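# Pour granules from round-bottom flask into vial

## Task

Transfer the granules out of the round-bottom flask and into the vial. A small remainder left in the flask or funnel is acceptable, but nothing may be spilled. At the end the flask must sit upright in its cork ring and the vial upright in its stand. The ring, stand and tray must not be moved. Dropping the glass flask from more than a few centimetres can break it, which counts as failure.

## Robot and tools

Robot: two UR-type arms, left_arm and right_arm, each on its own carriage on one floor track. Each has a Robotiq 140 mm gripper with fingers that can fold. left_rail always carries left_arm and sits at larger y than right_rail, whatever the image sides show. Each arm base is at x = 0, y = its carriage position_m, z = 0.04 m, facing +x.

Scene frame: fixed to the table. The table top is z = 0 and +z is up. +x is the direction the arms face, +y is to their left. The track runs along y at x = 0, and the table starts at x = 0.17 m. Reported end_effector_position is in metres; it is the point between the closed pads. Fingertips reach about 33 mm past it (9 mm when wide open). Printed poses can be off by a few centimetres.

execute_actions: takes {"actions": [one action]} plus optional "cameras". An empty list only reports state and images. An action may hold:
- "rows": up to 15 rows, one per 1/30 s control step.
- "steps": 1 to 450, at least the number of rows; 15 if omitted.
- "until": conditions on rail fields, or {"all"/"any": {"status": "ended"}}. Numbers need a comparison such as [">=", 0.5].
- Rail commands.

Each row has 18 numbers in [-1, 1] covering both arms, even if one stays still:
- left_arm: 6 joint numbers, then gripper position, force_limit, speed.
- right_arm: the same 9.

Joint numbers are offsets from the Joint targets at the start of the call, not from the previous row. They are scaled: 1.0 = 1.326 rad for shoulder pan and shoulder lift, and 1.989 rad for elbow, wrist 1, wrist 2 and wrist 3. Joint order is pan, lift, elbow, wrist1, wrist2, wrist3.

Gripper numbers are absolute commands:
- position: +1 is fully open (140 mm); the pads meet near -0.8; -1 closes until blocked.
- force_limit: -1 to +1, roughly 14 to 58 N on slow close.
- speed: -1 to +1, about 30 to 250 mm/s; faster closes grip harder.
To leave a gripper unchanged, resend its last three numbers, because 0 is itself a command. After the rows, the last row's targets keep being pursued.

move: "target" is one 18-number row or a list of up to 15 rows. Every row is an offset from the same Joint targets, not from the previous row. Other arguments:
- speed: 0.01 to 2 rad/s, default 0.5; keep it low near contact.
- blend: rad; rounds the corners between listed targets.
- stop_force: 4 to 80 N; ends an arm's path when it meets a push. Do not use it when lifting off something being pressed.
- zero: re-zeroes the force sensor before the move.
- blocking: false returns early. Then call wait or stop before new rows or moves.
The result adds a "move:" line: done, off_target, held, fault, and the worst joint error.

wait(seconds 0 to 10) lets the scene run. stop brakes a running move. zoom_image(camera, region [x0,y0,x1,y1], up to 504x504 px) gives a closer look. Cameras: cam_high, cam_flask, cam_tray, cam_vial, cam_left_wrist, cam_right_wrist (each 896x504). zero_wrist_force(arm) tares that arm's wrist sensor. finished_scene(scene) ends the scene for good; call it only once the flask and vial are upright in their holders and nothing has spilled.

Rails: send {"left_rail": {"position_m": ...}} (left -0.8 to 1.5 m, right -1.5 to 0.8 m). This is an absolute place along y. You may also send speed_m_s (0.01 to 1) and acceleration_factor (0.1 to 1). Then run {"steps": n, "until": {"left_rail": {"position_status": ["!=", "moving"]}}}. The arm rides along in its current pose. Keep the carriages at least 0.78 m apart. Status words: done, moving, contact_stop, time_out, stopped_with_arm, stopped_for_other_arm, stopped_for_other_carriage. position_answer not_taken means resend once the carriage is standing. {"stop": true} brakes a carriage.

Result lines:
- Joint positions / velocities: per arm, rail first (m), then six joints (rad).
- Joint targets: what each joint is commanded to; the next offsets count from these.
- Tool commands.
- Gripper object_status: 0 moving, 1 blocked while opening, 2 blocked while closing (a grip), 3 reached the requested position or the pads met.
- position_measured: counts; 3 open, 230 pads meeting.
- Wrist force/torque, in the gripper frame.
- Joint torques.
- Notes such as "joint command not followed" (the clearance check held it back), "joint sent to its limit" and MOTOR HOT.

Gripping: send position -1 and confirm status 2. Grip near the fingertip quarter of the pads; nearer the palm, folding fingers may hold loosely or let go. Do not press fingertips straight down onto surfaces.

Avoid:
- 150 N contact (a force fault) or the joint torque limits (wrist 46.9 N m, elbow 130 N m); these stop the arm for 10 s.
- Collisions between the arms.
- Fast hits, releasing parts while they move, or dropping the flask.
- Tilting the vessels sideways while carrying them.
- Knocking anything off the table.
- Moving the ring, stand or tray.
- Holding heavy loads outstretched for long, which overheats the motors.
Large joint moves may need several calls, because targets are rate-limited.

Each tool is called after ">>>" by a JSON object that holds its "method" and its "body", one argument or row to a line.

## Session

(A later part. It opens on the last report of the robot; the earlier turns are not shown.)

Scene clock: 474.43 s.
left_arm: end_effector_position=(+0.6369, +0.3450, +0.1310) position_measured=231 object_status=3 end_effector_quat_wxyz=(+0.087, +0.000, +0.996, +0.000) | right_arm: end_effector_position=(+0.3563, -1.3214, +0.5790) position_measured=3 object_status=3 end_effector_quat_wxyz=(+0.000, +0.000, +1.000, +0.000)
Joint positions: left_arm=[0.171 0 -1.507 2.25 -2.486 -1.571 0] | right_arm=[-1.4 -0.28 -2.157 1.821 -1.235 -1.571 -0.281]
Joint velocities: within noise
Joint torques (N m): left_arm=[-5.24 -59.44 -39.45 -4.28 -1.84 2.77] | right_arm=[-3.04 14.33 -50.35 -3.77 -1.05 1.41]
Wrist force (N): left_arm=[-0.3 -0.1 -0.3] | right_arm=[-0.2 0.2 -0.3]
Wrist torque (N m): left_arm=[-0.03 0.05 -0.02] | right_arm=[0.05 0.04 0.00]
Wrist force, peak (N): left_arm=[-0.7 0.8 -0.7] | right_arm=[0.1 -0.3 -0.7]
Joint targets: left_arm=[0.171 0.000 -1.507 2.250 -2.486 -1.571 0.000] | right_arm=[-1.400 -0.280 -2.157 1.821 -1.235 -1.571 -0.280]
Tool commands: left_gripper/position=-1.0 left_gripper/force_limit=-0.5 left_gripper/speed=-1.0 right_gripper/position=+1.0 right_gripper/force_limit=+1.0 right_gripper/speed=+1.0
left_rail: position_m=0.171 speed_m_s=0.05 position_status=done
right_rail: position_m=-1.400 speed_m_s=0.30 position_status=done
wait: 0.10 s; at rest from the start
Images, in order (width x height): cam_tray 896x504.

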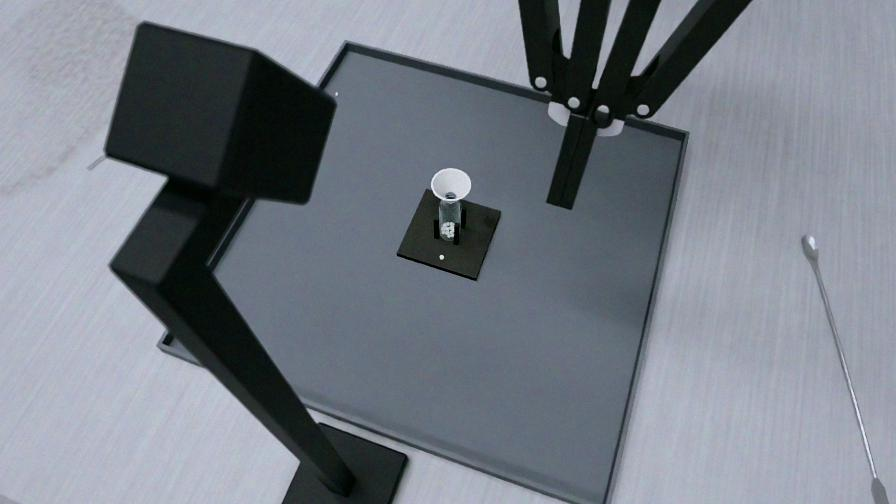

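>>> {"method": "execute_actions", "body": {
  "actions": [
    {"left_rail":{"position_m":0.0985,"speed_m_s":0.1},"steps":100,"until":{"left_rail":{"position_status":["!=","moving"]}}}
  ],
  "cameras": ["cam_vial"]
}}

>>> {"method": "move", "body": {
  "target": [0,0.0268,0.0019,-0.0198,0,0,-1,-0.5,-1,0,0,0,0,0,0,1,1,1],
  "speed": 0.08,
  "cameras": ["cam_vial"]
}}

>>> {"method": "zoom_image", "body": {
  "camera": "cam_vial",
  "region": [320, 60, 560, 300]
}}

Scene clock: 487.73 s.
left_arm: end_effector_position=(+0.6368, +0.2725, +0.1310) position_measured=231 object_status=3 end_effector_quat_wxyz=(+0.087, +0.000, +0.996, +0.000) | right_arm: end_effector_position=(+0.3563, -1.3214, +0.5790) position_measured=3 object_status=3 end_effector_quat_wxyz=(+0.000, +0.000, +1.000, +0.000)
Joint positions: left_arm=[0.099 0 -1.507 2.25 -2.486 -1.571 0] | right_arm=[-1.4 -0.281 -2.157 1.821 -1.235 -1.571 -0.281]
Joint velocities: within noise
Joint torques (N m): left_arm=[-5.6 -58.01 -28.31 -5.77 -1.89 2.86] | right_arm=[-4.81 12.69 -50.14 -4.12 -0.86 0.95]
Wrist force (N): left_arm=[-0.4 0.3 -0.5] | right_arm=[-0.3 0.3 -0.2]
Wrist torque (N m): left_arm=[0.06 0.08 -0.02] | right_arm=[0.06 0.06 0.00]
Wrist force, peak (N): left_arm=[-0.5 1.0 -0.9] | right_arm=[0.2 0.4 -0.8]
Joint targets: left_arm=[0.099 0.000 -1.507 2.250 -2.486 -1.571 0.000] | right_arm=[-1.400 -0.280 -2.157 1.821 -1.235 -1.571 -0.280]
Tool commands: left_gripper/position=-1.0 left_gripper/force_limit=-0.5 left_gripper/speed=-1.0 right_gripper/position=+1.0 right_gripper/force_limit=+1.0 right_gripper/speed=+1.0
left_rail: position_m=0.099 speed_m_s=0.10 position_status=done
right_rail: position_m=-1.400 speed_m_s=0.30 position_status=done
Images, in order (width x height): cam_vial 896x504.

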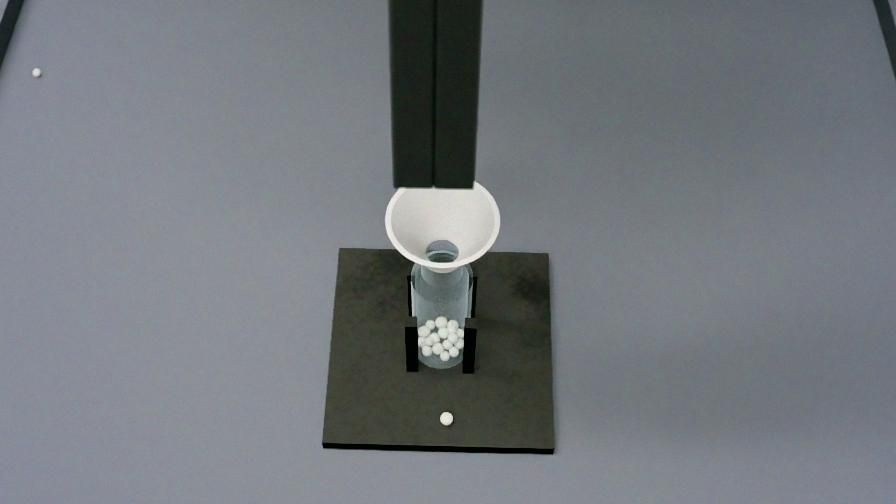

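Scene clock: 488.70 s.
left_arm: end_effector_position=(+0.6430, +0.2725, +0.1132) position_measured=231 object_status=3 end_effector_quat_wxyz=(+0.087, +0.000, +0.996, +0.000) | right_arm: end_effector_position=(+0.3563, -1.3214, +0.5790) position_measured=3 object_status=3 end_effector_quat_wxyz=(+0.000, +0.000, +1.000, +0.000)
Joint positions: left_arm=[0.098 0 -1.472 2.253 -2.525 -1.571 0] | right_arm=[-1.4 -0.28 -2.157 1.821 -1.235 -1.571 -0.28]
Joint velocities: within noise
Joint torques (N m): left_arm=[-4.92 -34.84 -25.94 -6.39 -1.6 2.76] | right_arm=[-5.6 14.08 -50.33 -3.76 -0.79 1.17]
Wrist force (N): left_arm=[-0.7 0.1 -0.9] | right_arm=[-0.2 0.2 0.0]
Wrist torque (N m): left_arm=[0.02 0.12 0.02] | right_arm=[0.03 0.04 0.00]
Wrist force, peak (N): left_arm=[-0.6 0.5 -0.8] | right_arm=[-0.4 0.3 -0.6]
Joint targets: left_arm=[0.099 0.000 -1.472 2.253 -2.526 -1.571 0.000] | right_arm=[-1.400 -0.280 -2.157 1.821 -1.235 -1.571 -0.280]
left_rail: position_m=0.098 position_m_goal=0.099 speed_m_s=0.10 position_status=done
right_rail: position_m=-1.400 speed_m_s=0.30 position_status=done
move: done
Images, in order (width x height): cam_vial 896x504.

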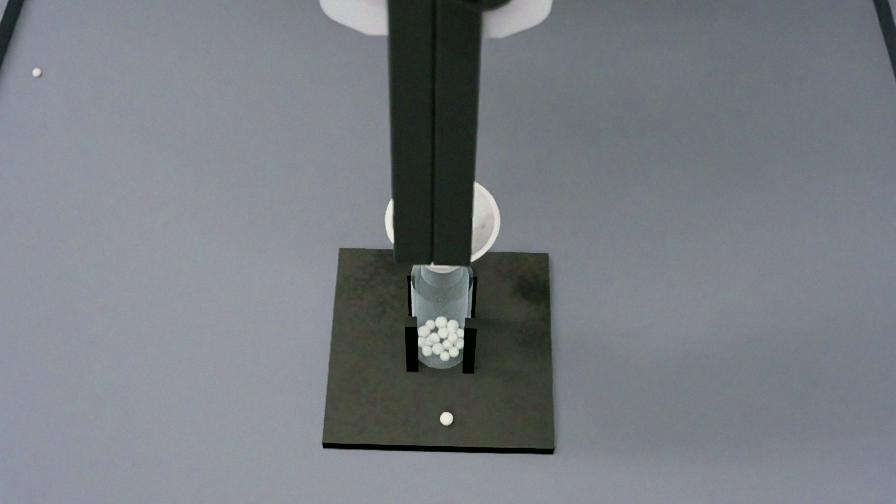

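Scaled by 2.100 from the camera's 896x504 image, which has a finer 1280x720 frame.

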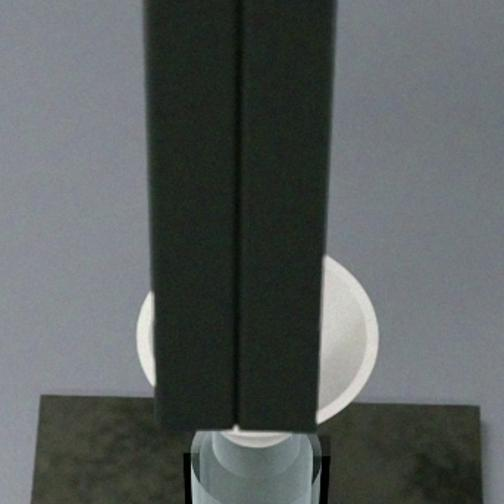

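>>> {"method": "execute_actions", "body": {
  "actions": [
    {"left_rail":{"position_m":0.1002,"speed_m_s":0.03},"steps":40,"until":{"left_rail":{"position_status":["!=","moving"]}}}
  ],
  "cameras": []
}}

>>> {"method": "execute_actions", "body": {
  "actions": [
    {"rows":[[0,0,0,0,0,0,-0.6,-0.5,-1,0,0,0,0,0,0,1,1,1]],"steps":45}
  ],
  "cameras": ["cam_vial","cam_tray"]
}}

>>> {"method": "zoom_image", "body": {
  "camera": "cam_vial",
  "region": [320, 60, 560, 450]
}}

Scene clock: 495.40 s.
left_arm: end_effector_position=(+0.6431, +0.2742, +0.1130) position_measured=231 object_status=3 end_effector_quat_wxyz=(+0.087, +0.000, +0.996, +0.000) | right_arm: end_effector_position=(+0.3563, -1.3214, +0.5790) position_measured=3 object_status=3 end_effector_quat_wxyz=(+0.000, +0.000, +1.000, +0.000)
Joint positions: left_arm=[0.1 0 -1.472 2.253 -2.526 -1.571 0] | right_arm=[-1.4 -0.28 -2.157 1.821 -1.235 -1.571 -0.281]
Joint velocities: within noise
Joint torques (N m): left_arm=[-5.67 -36.96 -35.47 -5.72 -1.98 2.95] | right_arm=[-7.11 15.04 -49.5 -3.81 -0.83 1.2]
Wrist force (N): left_arm=[-0.5 0.0 -0.6] | right_arm=[0.1 0.1 -0.7]
Wrist torque (N m): left_arm=[0.00 0.09 0.02] | right_arm=[0.02 -0.02 0.00]
Wrist force, peak (N): left_arm=[-1.1 0.0 -0.7] | right_arm=[-0.4 0.4 -0.7]
Joint targets: left_arm=[0.100 0.000 -1.472 2.253 -2.526 -1.571 0.000] | right_arm=[-1.400 -0.280 -2.157 1.821 -1.235 -1.571 -0.280]
Tool commands: left_gripper/position=-1.0 left_gripper/force_limit=-0.5 left_gripper/speed=-1.0 right_gripper/position=+1.0 right_gripper/force_limit=+1.0 right_gripper/speed=+1.0
left_rail: position_m=0.100 speed_m_s=0.03 position_status=done
right_rail: position_m=-1.400 speed_m_s=0.30 position_status=done
No camera images: "cameras" was empty.

Scene clock: 497.10 s.
left_arm: end_effector_position=(+0.6431, +0.2742, +0.1130) position_measured=205 object_status=3 end_effector_quat_wxyz=(+0.087, +0.000, +0.996, +0.000) | right_arm: end_effector_position=(+0.3563, -1.3214, +0.5790) position_measured=3 object_status=3 end_effector_quat_wxyz=(+0.000, +0.000, +1.000, +0.000)
Joint positions: left_arm=[0.1 0 -1.472 2.253 -2.526 -1.571 0] | right_arm=[-1.4 -0.28 -2.157 1.821 -1.235 -1.571 -0.28]
Joint velocities: within noise
Joint torques (N m): left_arm=[-4.87 -35.9 -40.24 -4.8 -1.75 2.97] | right_arm=[-5.06 16.36 -49.7 -4.21 -0.51 1.06]
Wrist force (N): left_arm=[-0.6 0.2 -0.5] | right_arm=[0.1 0.3 -0.2]
Wrist torque (N m): left_arm=[0.03 0.10 0.01] | right_arm=[0.06 -0.03 0.01]
Wrist force, peak (N): left_arm=[-0.7 0.2 -1.1] | right_arm=[0.0 0.3 -0.7]
Joint targets: left_arm=[0.100 0.000 -1.472 2.253 -2.526 -1.571 0.000] | right_arm=[-1.400 -0.280 -2.157 1.821 -1.235 -1.571 -0.280]
left_rail: position_m=0.100 speed_m_s=0.03 position_status=done
right_rail: position_m=-1.400 speed_m_s=0.30 position_status=done
Images, in order (width x height): cam_tray 896x504, cam_vial 896x504.

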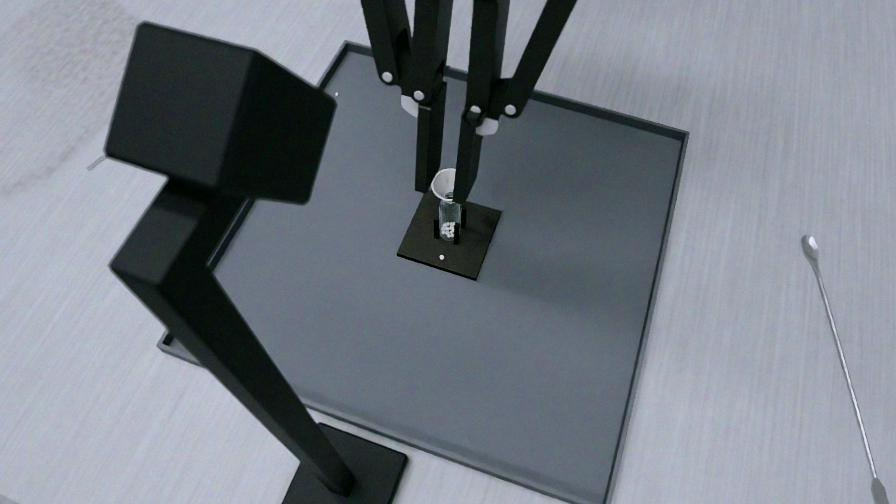

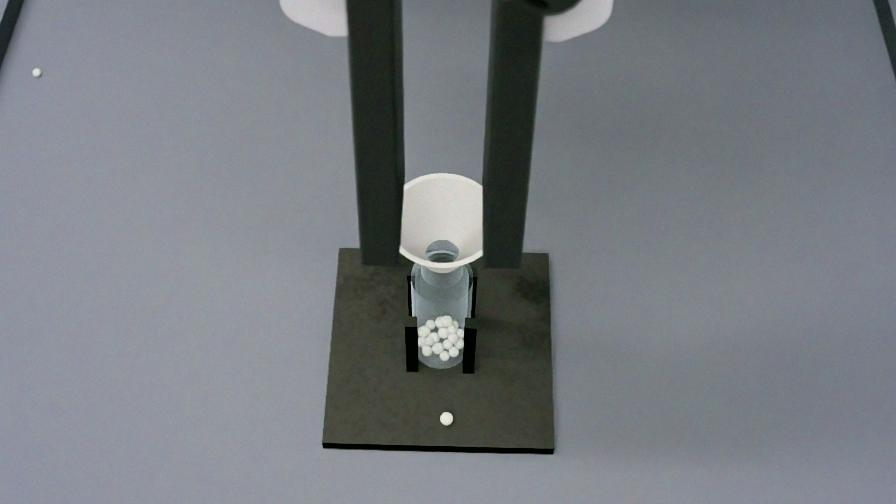

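Scaled by 1.292 from the camera's 896x504 image, which has a finer 1280x720 frame.

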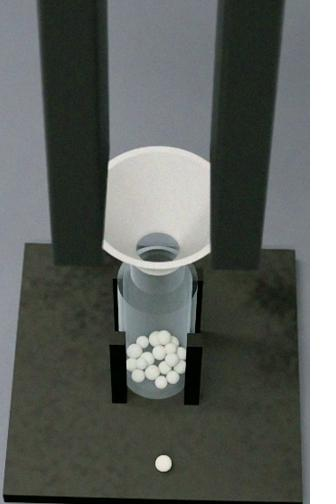

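>>> {"method": "move", "body": {
  "target": [
    [0,-0.04,0,0.03,0,0,-0.6,-0.5,-1,0,0,0,0,0,0,1,1,1],
    [0,0.0647,-0.0903,0.1349,0,0,-0.6,-0.5,-1,0,0,0,0,0,0,1,1,1]
  ],
  "speed": 0.2,
  "blend": 0.02,
  "cameras": ["cam_vial","cam_tray","cam_left_wrist"]
}}

>>> {"method": "execute_actions", "body": {
  "actions": [
    {"left_rail":{"position_m":0.1012,"speed_m_s":0.03},"steps":40,"until":{"left_rail":{"position_status":["!=","moving"]}}}
  ],
  "cameras": []
}}

Scene clock: 529.10 s.
left_arm: end_effector_position=(+0.6736, +0.2742, +0.1194) position_measured=205 object_status=3 end_effector_quat_wxyz=(+0.000, +0.000, +1.000, +0.000) | right_arm: end_effector_position=(+0.3563, -1.3214, +0.5790) position_measured=3 object_status=3 end_effector_quat_wxyz=(+0.000, +0.000, +1.000, +0.000)
Joint positions: left_arm=[0.1 0 -1.386 2.074 -2.258 -1.571 0] | right_arm=[-1.4 -0.281 -2.157 1.821 -1.235 -1.571 -0.28]
Joint velocities: within noise
Joint torques (N m): left_arm=[-5.91 -44.67 -45.87 -2.62 -1.85 2.93] | right_arm=[-1.86 14.89 -49.73 -4.35 -0.46 0.95]
Wrist force (N): left_arm=[-0.9 0.2 -0.7] | right_arm=[-0.1 0.1 -0.2]
Wrist torque (N m): left_arm=[0.04 0.20 0.00] | right_arm=[0.02 0.01 0.00]
Wrist force, peak (N): left_arm=[0.2 0.2 -1.6] | right_arm=[-0.4 0.4 -0.6]
Joint targets: left_arm=[0.100 0.000 -1.386 2.074 -2.258 -1.571 0.000] | right_arm=[-1.400 -0.280 -2.157 1.821 -1.235 -1.571 -0.280]
left_rail: position_m=0.100 speed_m_s=0.03 position_status=done
right_rail: position_m=-1.400 speed_m_s=0.30 position_status=done
move: done
Images, in order (width x height): cam_tray 896x504, cam_vial 896x504, cam_left_wrist 896x504.

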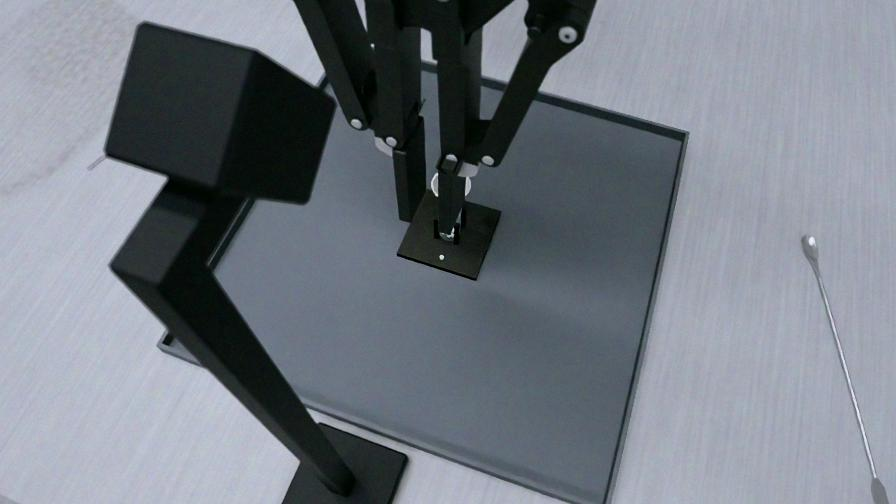

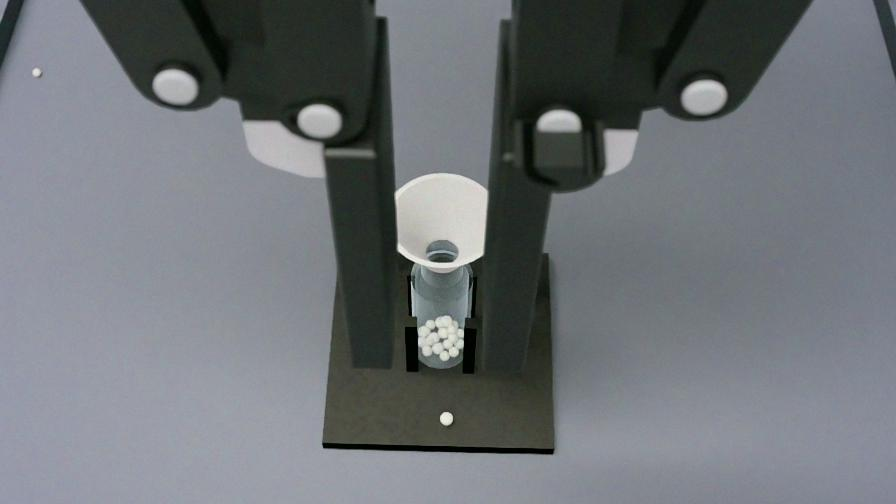

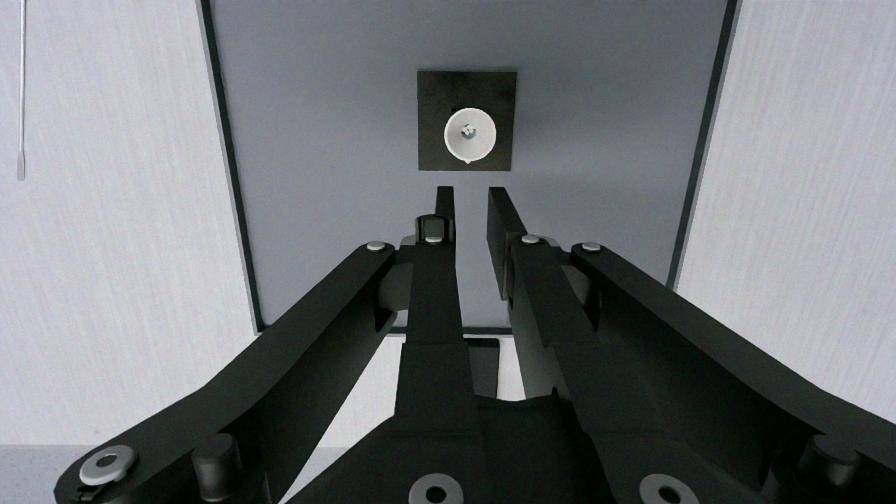

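Scene clock: 529.50 s.
left_arm: end_effector_position=(+0.6737, +0.2752, +0.1194) position_measured=205 object_status=3 end_effector_quat_wxyz=(-0.001, +0.000, +1.000, +0.000) | right_arm: end_effector_position=(+0.3563, -1.3214, +0.5790) position_measured=3 object_status=3 end_effector_quat_wxyz=(+0.000, +0.000, +1.000, +0.000)
Joint positions: left_arm=[0.101 0 -1.386 2.074 -2.258 -1.571 0] | right_arm=[-1.4 -0.281 -2.157 1.821 -1.235 -1.571 -0.281]
Joint velocities: within noise
Joint torques (N m): left_arm=[-5.9 -46.18 -48.11 -3.05 -1.68 2.89] | right_arm=[-4.99 12.47 -49.42 -3.83 -0.71 1.38]
Wrist force (N): left_arm=[-1.3 0.1 -0.8] | right_arm=[-0.4 0.1 -0.3]
Wrist torque (N m): left_arm=[0.04 0.30 -0.01] | right_arm=[0.02 0.09 0.01]
Wrist force, peak (N): left_arm=[-1.3 0.1 -0.8] | right_arm=[-0.3 0.0 -0.6]
Joint targets: left_arm=[0.101 0.000 -1.386 2.074 -2.258 -1.571 0.000] | right_arm=[-1.400 -0.280 -2.157 1.821 -1.235 -1.571 -0.280]
Tool commands: left_gripper/position=-0.6 left_gripper/force_limit=-0.5 left_gripper/speed=-1.0 right_gripper/position=+1.0 right_gripper/force_limit=+1.0 right_gripper/speed=+1.0
left_rail: position_m=0.101 speed_m_s=0.03 position_status=done
right_rail: position_m=-1.400 speed_m_s=0.30 position_status=done
No camera images: "cameras" was empty.

>>> {"method": "move", "body": {
  "target": [0,0.063,0.0224,-0.0644,0,0,-0.6,-0.5,-1,0,0,0,0,0,0,1,1,1],
  "speed": 0.1,
  "stop_force": 5,
  "cameras": ["cam_vial","cam_left_wrist"]
}}

>>> {"method": "zoom_image", "body": {
  "camera": "cam_vial",
  "region": [300, 200, 600, 504]
}}

>>> {"method": "zoom_image", "body": {
  "camera": "cam_left_wrist",
  "region": [400, 140, 540, 260]
}}

Scene clock: 541.57 s.
left_arm: end_effector_position=(+0.6736, +0.2752, +0.0545) position_measured=205 object_status=3 end_effector_quat_wxyz=(-0.001, +0.000, +1.000, +0.000) | right_arm: end_effector_position=(+0.3563, -1.3214, +0.5790) position_measured=3 object_status=3 end_effector_quat_wxyz=(+0.000, +0.000, +1.000, +0.000)
Joint positions: left_arm=[0.101 0 -1.302 2.118 -2.386 -1.571 0] | right_arm=[-1.4 -0.28 -2.157 1.821 -1.235 -1.571 -0.281]
Joint velocities: within noise
Joint torques (N m): left_arm=[-6.02 -49.84 -24.86 -6.54 -1.73 2.88] | right_arm=[-3.39 15.24 -49.45 -4.12 -0.41 1.75]
Wrist force (N): left_arm=[-0.4 0.3 -0.8] | right_arm=[-0.1 0.2 -0.3]
Wrist torque (N m): left_arm=[0.07 0.07 0.03] | right_arm=[0.05 0.01 0.01]
Wrist force, peak (N): left_arm=[-1.1 0.0 -1.1] | right_arm=[-0.2 0.3 -0.8]
Joint targets: left_arm=[0.101 0.000 -1.302 2.118 -2.386 -1.571 0.000] | right_arm=[-1.400 -0.280 -2.157 1.821 -1.235 -1.571 -0.280]
left_rail: position_m=0.101 speed_m_s=0.03 position_status=done
right_rail: position_m=-1.400 speed_m_s=0.30 position_status=done
move: done
Images, in order (width x height): cam_vial 896x504, cam_left_wrist 896x504.

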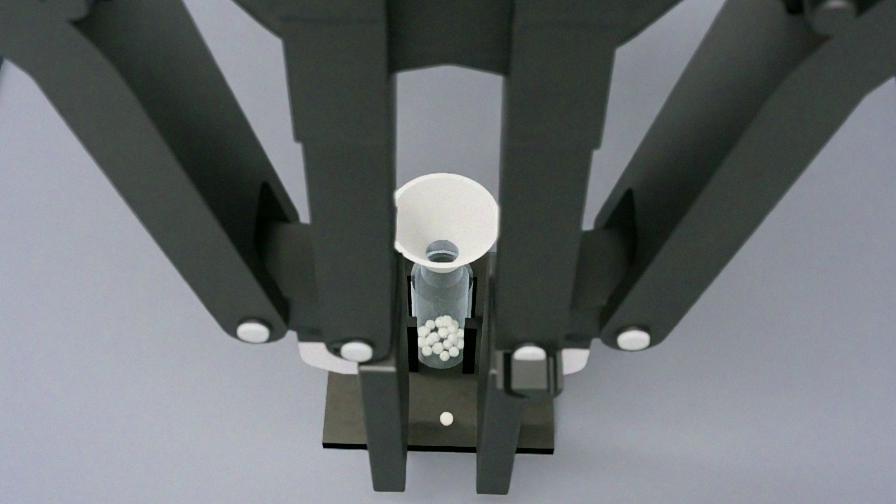

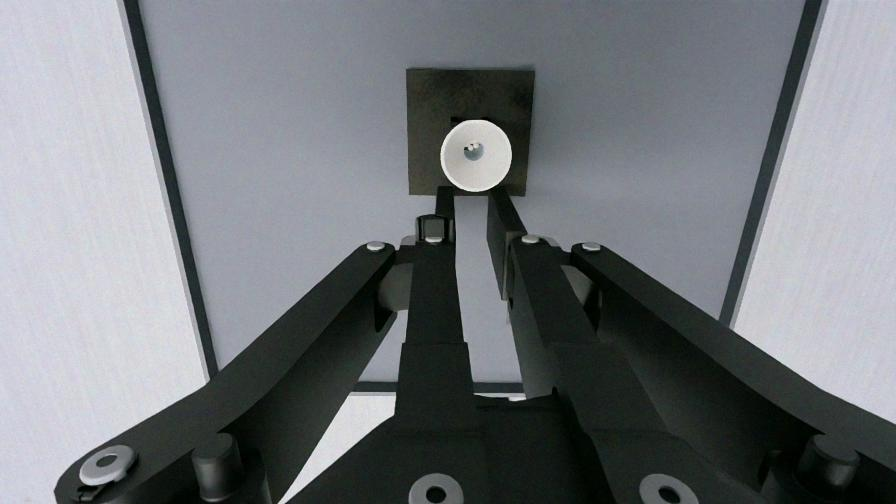

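Scaled by 1.658 from the camera's 896x504 image, which has a finer 1280x720 frame.

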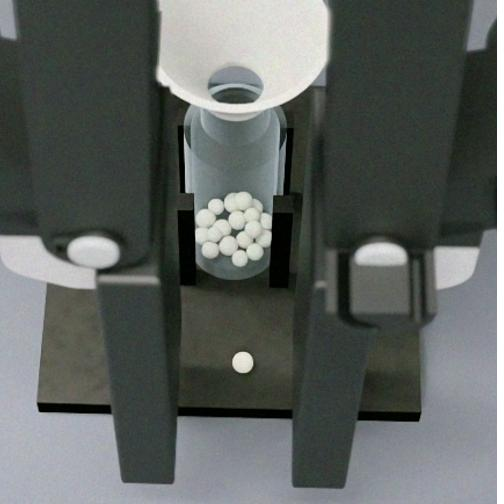

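Scaled by 3.600 from the camera's 896x504 image, which has a finer 1280x720 frame.

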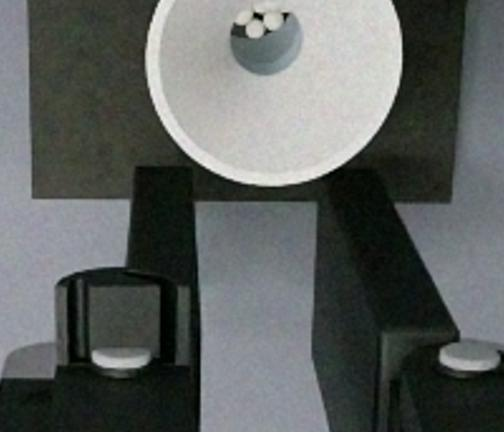

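>>> {"method": "execute_actions", "body": {
  "actions": [
    {"left_rail":{"position_m":0.1024,"speed_m_s":0.03},"steps":40,"until":{"left_rail":{"position_status":["!=","moving"]}}}
  ],
  "cameras": []
}}

>>> {"method": "move", "body": {
  "target": [0,0.0142,0.0072,-0.0166,0,0,-0.6,-0.5,-1,0,0,0,0,0,0,1,1,1],
  "speed": 0.02,
  "stop_force": 4,
  "cameras": ["cam_vial","cam_tray"]
}}

>>> {"method": "zoom_image", "body": {
  "camera": "cam_vial",
  "region": [300, 200, 600, 504]
}}

>>> {"method": "zoom_image", "body": {
  "camera": "cam_tray",
  "region": [370, 140, 550, 300]
}}

Scene clock: 555.53 s.
left_arm: end_effector_position=(+0.6736, +0.2764, +0.0545) position_measured=205 object_status=3 end_effector_quat_wxyz=(-0.001, +0.000, +1.000, +0.000) | right_arm: end_effector_position=(+0.3563, -1.3214, +0.5790) position_measured=3 object_status=3 end_effector_quat_wxyz=(+0.000, +0.000, +1.000, +0.000)
Joint positions: left_arm=[0.102 0 -1.302 2.118 -2.386 -1.571 0] | right_arm=[-1.4 -0.281 -2.157 1.821 -1.235 -1.571 -0.281]
Joint velocities: within noise
Joint torques (N m): left_arm=[-7.16 -50.62 -34.59 -5.48 -1.66 3.12] | right_arm=[-6.95 12.15 -49.43 -3.91 -0.5 0.98]
Wrist force (N): left_arm=[-0.7 0.1 -0.5] | right_arm=[0.0 0.1 -0.3]
Wrist torque (N m): left_arm=[0.02 0.15 0.03] | right_arm=[0.01 0.00 0.00]
Wrist force, peak (N): left_arm=[-0.6 0.0 -1.1] | right_arm=[0.0 0.3 -0.7]
Joint targets: left_arm=[0.102 0.000 -1.302 2.118 -2.386 -1.571 0.000] | right_arm=[-1.400 -0.280 -2.157 1.821 -1.235 -1.571 -0.280]
Tool commands: left_gripper/position=-0.6 left_gripper/force_limit=-0.5 left_gripper/speed=-1.0 right_gripper/position=+1.0 right_gripper/force_limit=+1.0 right_gripper/speed=+1.0
left_rail: position_m=0.102 speed_m_s=0.03 position_status=done
right_rail: position_m=-1.400 speed_m_s=0.30 position_status=done
No camera images: "cameras" was empty.

Scene clock: 558.53 s.
left_arm: end_effector_position=(+0.6709, +0.2764, +0.0400) position_measured=205 object_status=3 end_effector_quat_wxyz=(-0.001, +0.000, +1.000, +0.000) | right_arm: end_effector_position=(+0.3563, -1.3214, +0.5790) position_measured=3 object_status=3 end_effector_quat_wxyz=(+0.000, +0.000, +1.000, +0.000)
Joint positions: left_arm=[0.102 0 -1.285 2.131 -2.416 -1.571 0] | right_arm=[-1.4 -0.281 -2.157 1.821 -1.235 -1.571 -0.281]
Joint velocities: within noise
Joint torques (N m): left_arm=[-7.37 -73.07 -39.01 -3.29 -1.64 2.87] | right_arm=[-4.9 13.4 -50.14 -3.93 -0.84 1.34]
Wrist force (N): left_arm=[-1.2 1.3 -5.8] | right_arm=[-0.3 0.0 -0.4]
Wrist torque (N m): left_arm=[-0.06 0.22 0.03] | right_arm=[0.01 0.08 0.01]
Wrist force, peak (N): left_arm=[0.3 0.2 -18.6] | right_arm=[-0.3 0.4 -0.5]
Joint targets: left_arm=[0.102 0.000 -1.285 2.131 -2.416 -1.571 0.000] | right_arm=[-1.400 -0.280 -2.157 1.821 -1.235 -1.571 -0.280]
left_rail: position_m=0.102 speed_m_s=0.03 position_status=done
right_rail: position_m=-1.400 speed_m_s=0.30 position_status=done
move: contact (left_arm)
Images, in order (width x height): cam_tray 896x504, cam_vial 896x504.

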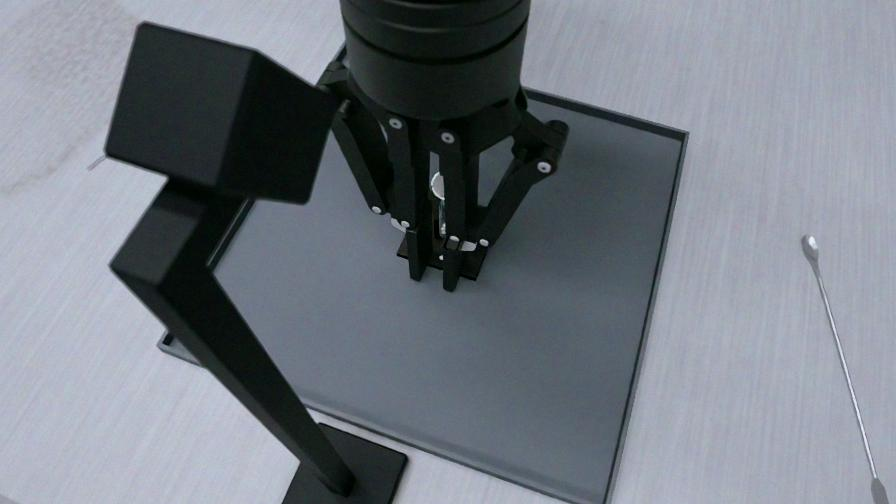

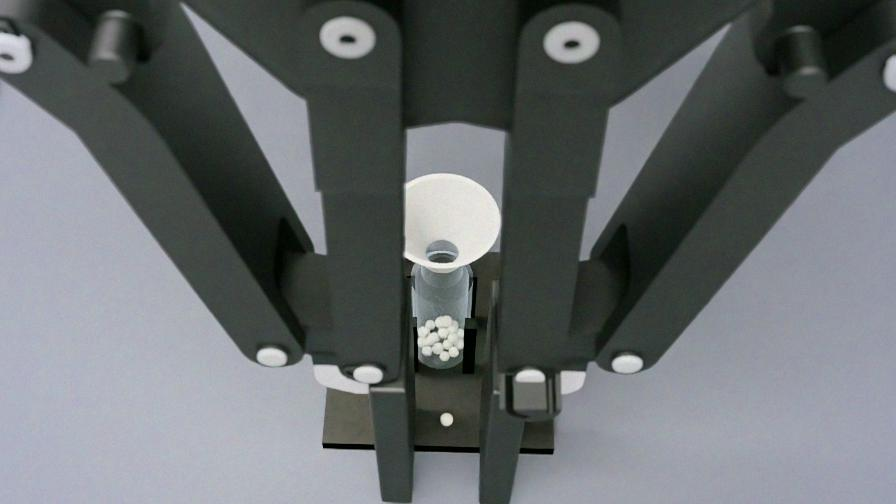

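Scaled by 1.658 from the camera's 896x504 image, which has a finer 1280x720 frame.

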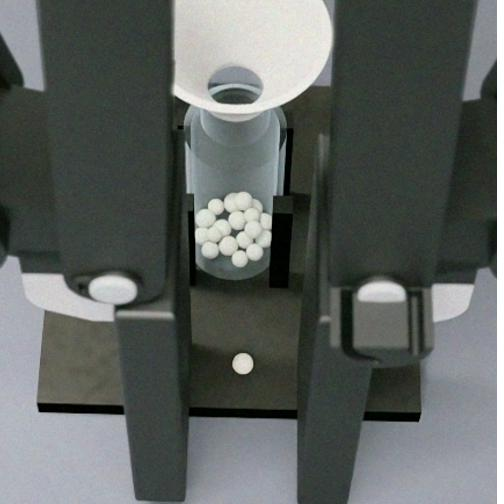

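Scaled by 2.800 from the camera's 896x504 image, which has a finer 1280x720 frame.

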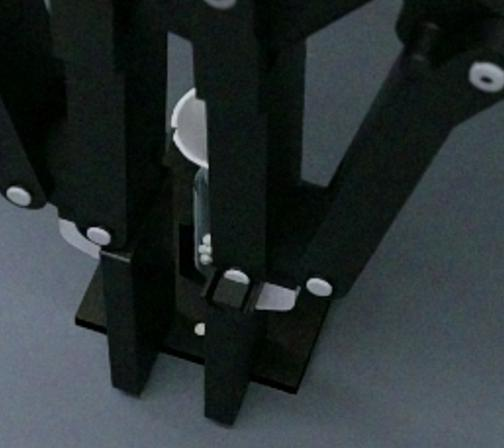

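>>> {"method": "execute_actions", "body": {
  "actions": [
    {"rows":[[0,-0.0006,0,0,0,0,-1,-0.5,-1,0,0,0,0,0,0,1,1,1]],"steps":75}
  ],
  "cameras": ["cam_vial"]
}}

>>> {"method": "zoom_image", "body": {
  "camera": "cam_vial",
  "region": [300, 200, 600, 504]
}}

Scene clock: 566.43 s.
left_arm: end_effector_position=(+0.6710, +0.2764, +0.0405) position_measured=231 object_status=3 end_effector_quat_wxyz=(+0.000, +0.000, +1.000, +0.000) | right_arm: end_effector_position=(+0.3563, -1.3214, +0.5790) position_measured=3 object_status=3 end_effector_quat_wxyz=(+0.000, +0.000, +1.000, +0.000)
Joint positions: left_arm=[0.102 0 -1.286 2.131 -2.416 -1.571 0] | right_arm=[-1.4 -0.281 -2.157 1.821 -1.235 -1.571 -0.281]
Joint velocities: within noise
Joint torques (N m): left_arm=[-7.04 -75.1 -38.59 -5.02 -1.61 2.75] | right_arm=[-3.57 13.78 -50.26 -4.34 -0.67 0.62]
Wrist force (N): left_arm=[-0.3 0.0 -0.9] | right_arm=[-0.3 0.0 -0.4]
Wrist torque (N m): left_arm=[-0.01 0.07 0.02] | right_arm=[-0.02 0.06 0.00]
Wrist force, peak (N): left_arm=[-1.0 1.6 -6.2] | right_arm=[-0.2 0.1 -0.9]
Joint targets: left_arm=[0.102 0.000 -1.286 2.131 -2.416 -1.571 0.000] | right_arm=[-1.400 -0.280 -2.157 1.821 -1.235 -1.571 -0.280]
left_rail: position_m=0.102 speed_m_s=0.03 position_status=done
right_rail: position_m=-1.400 speed_m_s=0.30 position_status=done
Images, in order (width x height): cam_vial 896x504.

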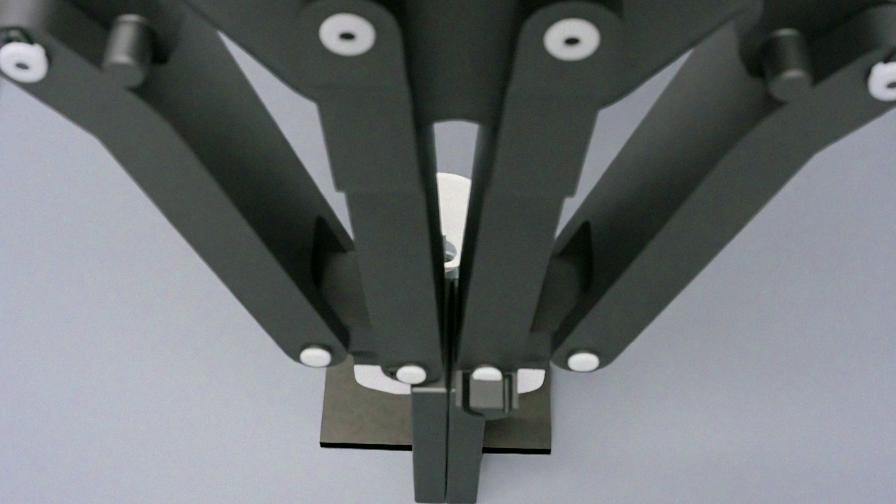

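Scaled by 1.658 from the camera's 896x504 image, which has a finer 1280x720 frame.

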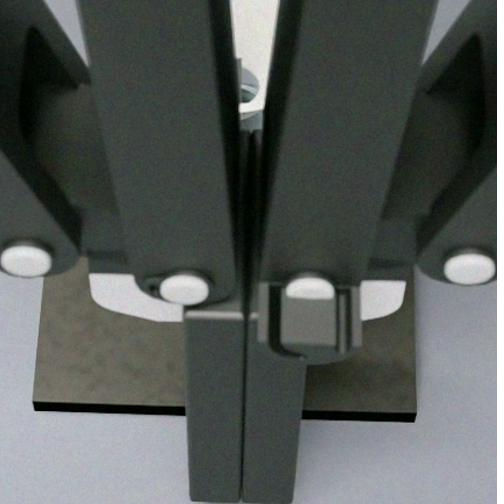

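>>> {"method": "move", "body": {
  "target": [0,-0.0879,-0.0302,0.0889,0,0,-1,-0.5,-1,0,0,0,0,0,0,1,1,1],
  "speed": 0.15,
  "cameras": ["cam_vial","cam_tray"]
}}

>>> {"method": "zoom_image", "body": {
  "camera": "cam_vial",
  "region": [300, 200, 600, 504]
}}

Scene clock: 573.10 s.
left_arm: end_effector_position=(+0.6707, +0.2764, +0.1296) position_measured=231 object_status=3 end_effector_quat_wxyz=(+0.000, +0.000, +1.000, +0.000) | right_arm: end_effector_position=(+0.3563, -1.3214, +0.5790) position_measured=3 object_status=3 end_effector_quat_wxyz=(+0.000, +0.000, +1.000, +0.000)
Joint positions: left_arm=[0.102 0 -1.402 2.071 -2.239 -1.571 0] | right_arm=[-1.4 -0.281 -2.157 1.821 -1.235 -1.571 -0.281]
Joint velocities: within noise
Joint torques (N m): left_arm=[-6.05 -66.81 -49.67 -2.24 -1.59 2.97] | right_arm=[-6.95 13.12 -49.98 -3.37 -1.09 1.39]
Wrist force (N): left_arm=[-0.8 0.3 -1.0] | right_arm=[-0.1 0.1 -0.5]
Wrist torque (N m): left_arm=[0.08 0.19 0.01] | right_arm=[0.03 0.03 0.01]
Wrist force, peak (N): left_arm=[-0.4 0.7 -1.5] | right_arm=[0.2 0.3 -0.7]
Joint targets: left_arm=[0.102 0.000 -1.403 2.071 -2.239 -1.571 0.000] | right_arm=[-1.400 -0.280 -2.157 1.821 -1.235 -1.571 -0.280]
left_rail: position_m=0.102 speed_m_s=0.03 position_status=done
right_rail: position_m=-1.400 speed_m_s=0.30 position_status=done
move: done
Images, in order (width x height): cam_tray 896x504, cam_vial 896x504.

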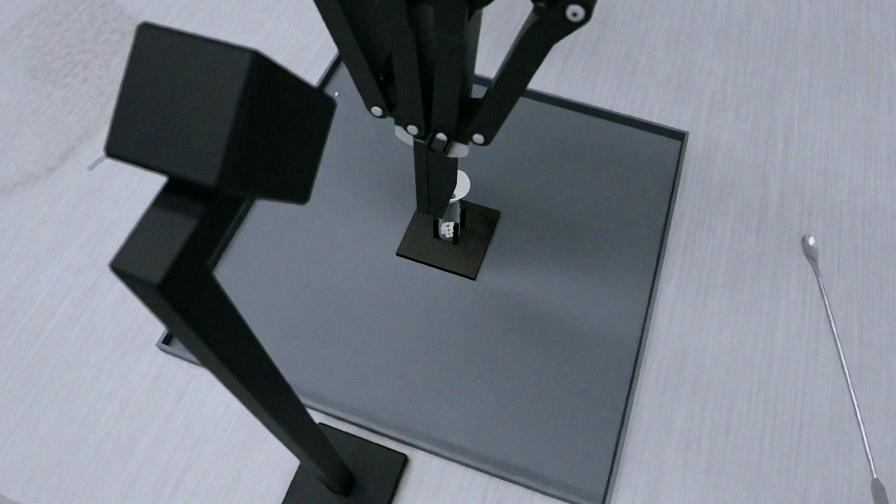

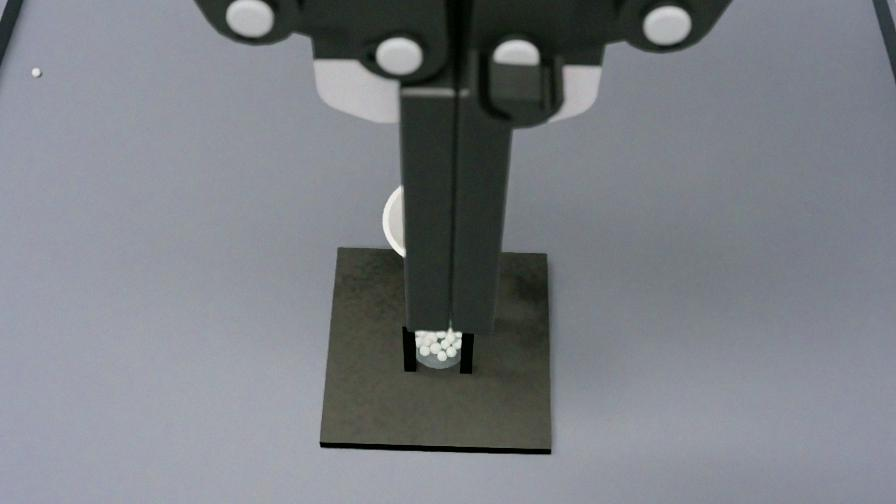

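Scaled by 1.658 from the camera's 896x504 image, which has a finer 1280x720 frame.

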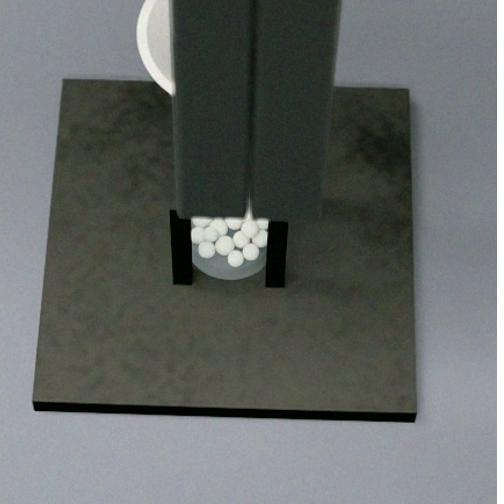

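>>> {"method": "execute_actions", "body": {
  "actions": [
    {"left_rail":{"position_m":0.1003,"speed_m_s":0.03},"steps":60,"until":{"left_rail":{"position_status":["!=","moving"]}}}
  ],
  "cameras": []
}}

>>> {"method": "move", "body": {
  "target": [0,-0.0098,0.0267,-0.0202,0,0,-1,-0.5,-1,0,0,0,0,0,0,1,1,1],
  "speed": 0.08,
  "cameras": ["cam_vial","cam_left_wrist"]
}}

>>> {"method": "zoom_image", "body": {
  "camera": "cam_vial",
  "region": [320, 100, 560, 400]
}}

>>> {"method": "zoom_image", "body": {
  "camera": "cam_left_wrist",
  "region": [400, 110, 540, 230]
}}

Scene clock: 585.70 s.
left_arm: end_effector_position=(+0.6707, +0.2743, +0.1298) position_measured=231 object_status=3 end_effector_quat_wxyz=(+0.000, +0.000, +1.000, +0.000) | right_arm: end_effector_position=(+0.3563, -1.3214, +0.5790) position_measured=3 object_status=3 end_effector_quat_wxyz=(+0.000, +0.000, +1.000, +0.000)
Joint positions: left_arm=[0.1 0 -1.403 2.071 -2.239 -1.571 0] | right_arm=[-1.4 -0.28 -2.157 1.821 -1.235 -1.571 -0.28]
Joint velocities: within noise
Joint torques (N m): left_arm=[-5.38 -70.26 -40.7 -3.68 -1.53 2.93] | right_arm=[-3.48 10.35 -47.47 -4.22 -0.32 0.94]
Wrist force (N): left_arm=[-0.7 0.2 -0.9] | right_arm=[-0.2 0.2 -0.1]
Wrist torque (N m): left_arm=[0.05 0.16 0.00] | right_arm=[0.03 0.05 0.00]
Wrist force, peak (N): left_arm=[-0.7 0.2 -1.4] | right_arm=[-0.1 0.2 -0.8]
Joint targets: left_arm=[0.100 0.000 -1.403 2.071 -2.239 -1.571 0.000] | right_arm=[-1.400 -0.280 -2.157 1.821 -1.235 -1.571 -0.280]
Tool commands: left_gripper/position=-1.0 left_gripper/force_limit=-0.5 left_gripper/speed=-1.0 right_gripper/position=+1.0 right_gripper/force_limit=+1.0 right_gripper/speed=+1.0
left_rail: position_m=0.100 speed_m_s=0.03 position_status=done
right_rail: position_m=-1.400 speed_m_s=0.30 position_status=done
No camera images: "cameras" was empty.

Scene clock: 586.83 s.
left_arm: end_effector_position=(+0.6484, +0.2743, +0.1135) position_measured=231 object_status=3 end_effector_quat_wxyz=(+0.000, +0.000, +1.000, +0.000) | right_arm: end_effector_position=(+0.3563, -1.3214, +0.5790) position_measured=3 object_status=3 end_effector_quat_wxyz=(+0.000, +0.000, +1.000, +0.000)
Joint positions: left_arm=[0.1 0 -1.416 2.124 -2.279 -1.571 0] | right_arm=[-1.4 -0.28 -2.157 1.821 -1.235 -1.571 -0.281]
Joint velocities: within noise
Joint torques (N m): left_arm=[-7.71 -69.28 -27.8 -6.35 -1.61 2.98] | right_arm=[-5.48 13.23 -49.33 -4.56 -0.59 1.76]
Wrist force (N): left_arm=[-0.5 0.4 -0.9] | right_arm=[-0.2 -0.1 -0.2]
Wrist torque (N m): left_arm=[0.10 0.13 0.00] | right_arm=[-0.02 0.04 0.01]
Wrist force, peak (N): left_arm=[-0.9 0.1 -1.2] | right_arm=[-0.1 0.6 -0.6]
Joint targets: left_arm=[0.100 0.000 -1.416 2.124 -2.279 -1.571 0.000] | right_arm=[-1.400 -0.280 -2.157 1.821 -1.235 -1.571 -0.280]
left_rail: position_m=0.100 speed_m_s=0.03 position_status=done
right_rail: position_m=-1.400 speed_m_s=0.30 position_status=done
move: done
Images, in order (width x height): cam_vial 896x504, cam_left_wrist 896x504.

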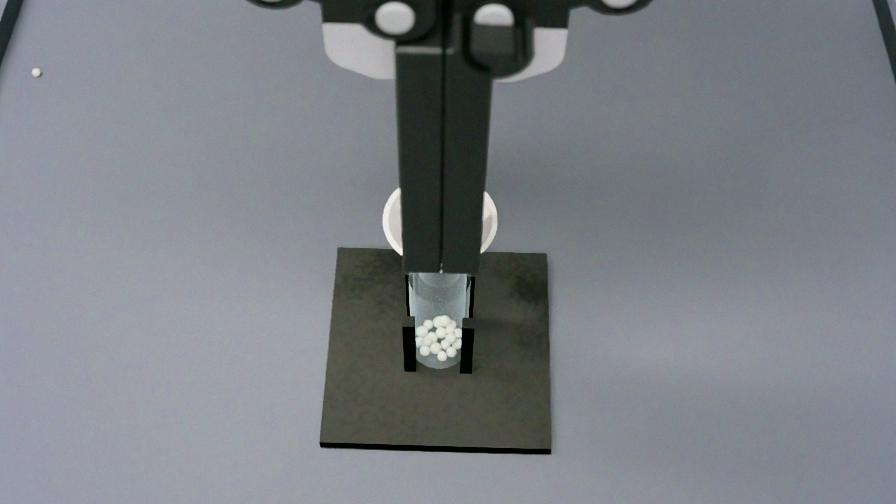

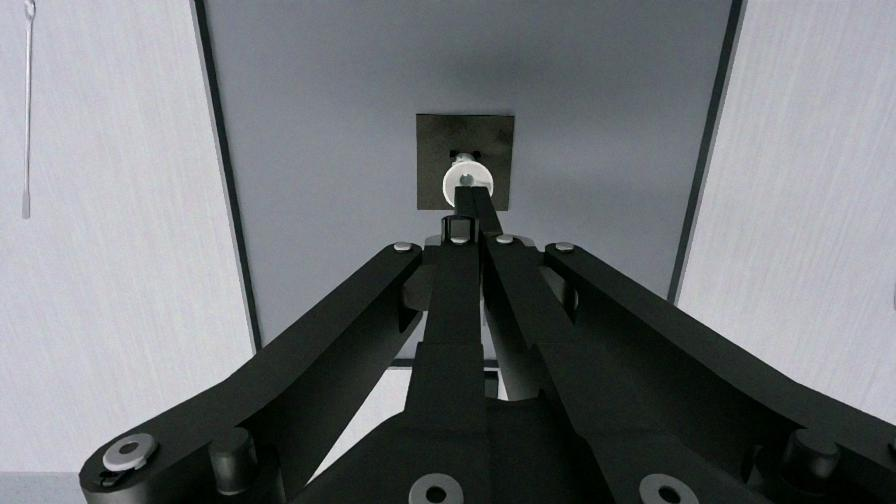

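Scaled by 1.680 from the camera's 896x504 image, which has a finer 1280x720 frame.

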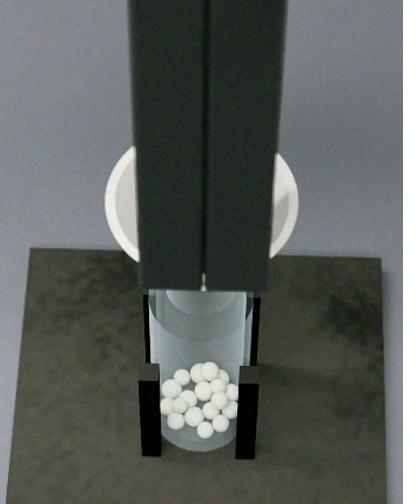

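Scaled by 3.600 from the camera's 896x504 image, which has a finer 1280x720 frame.

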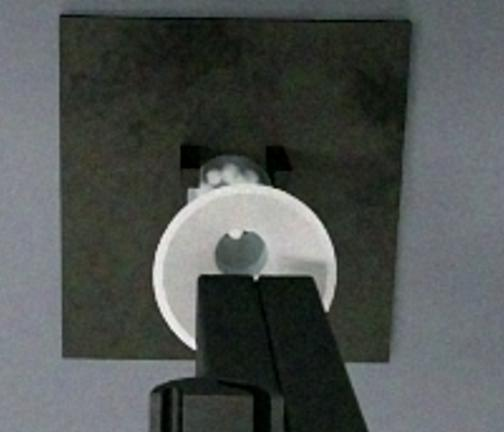

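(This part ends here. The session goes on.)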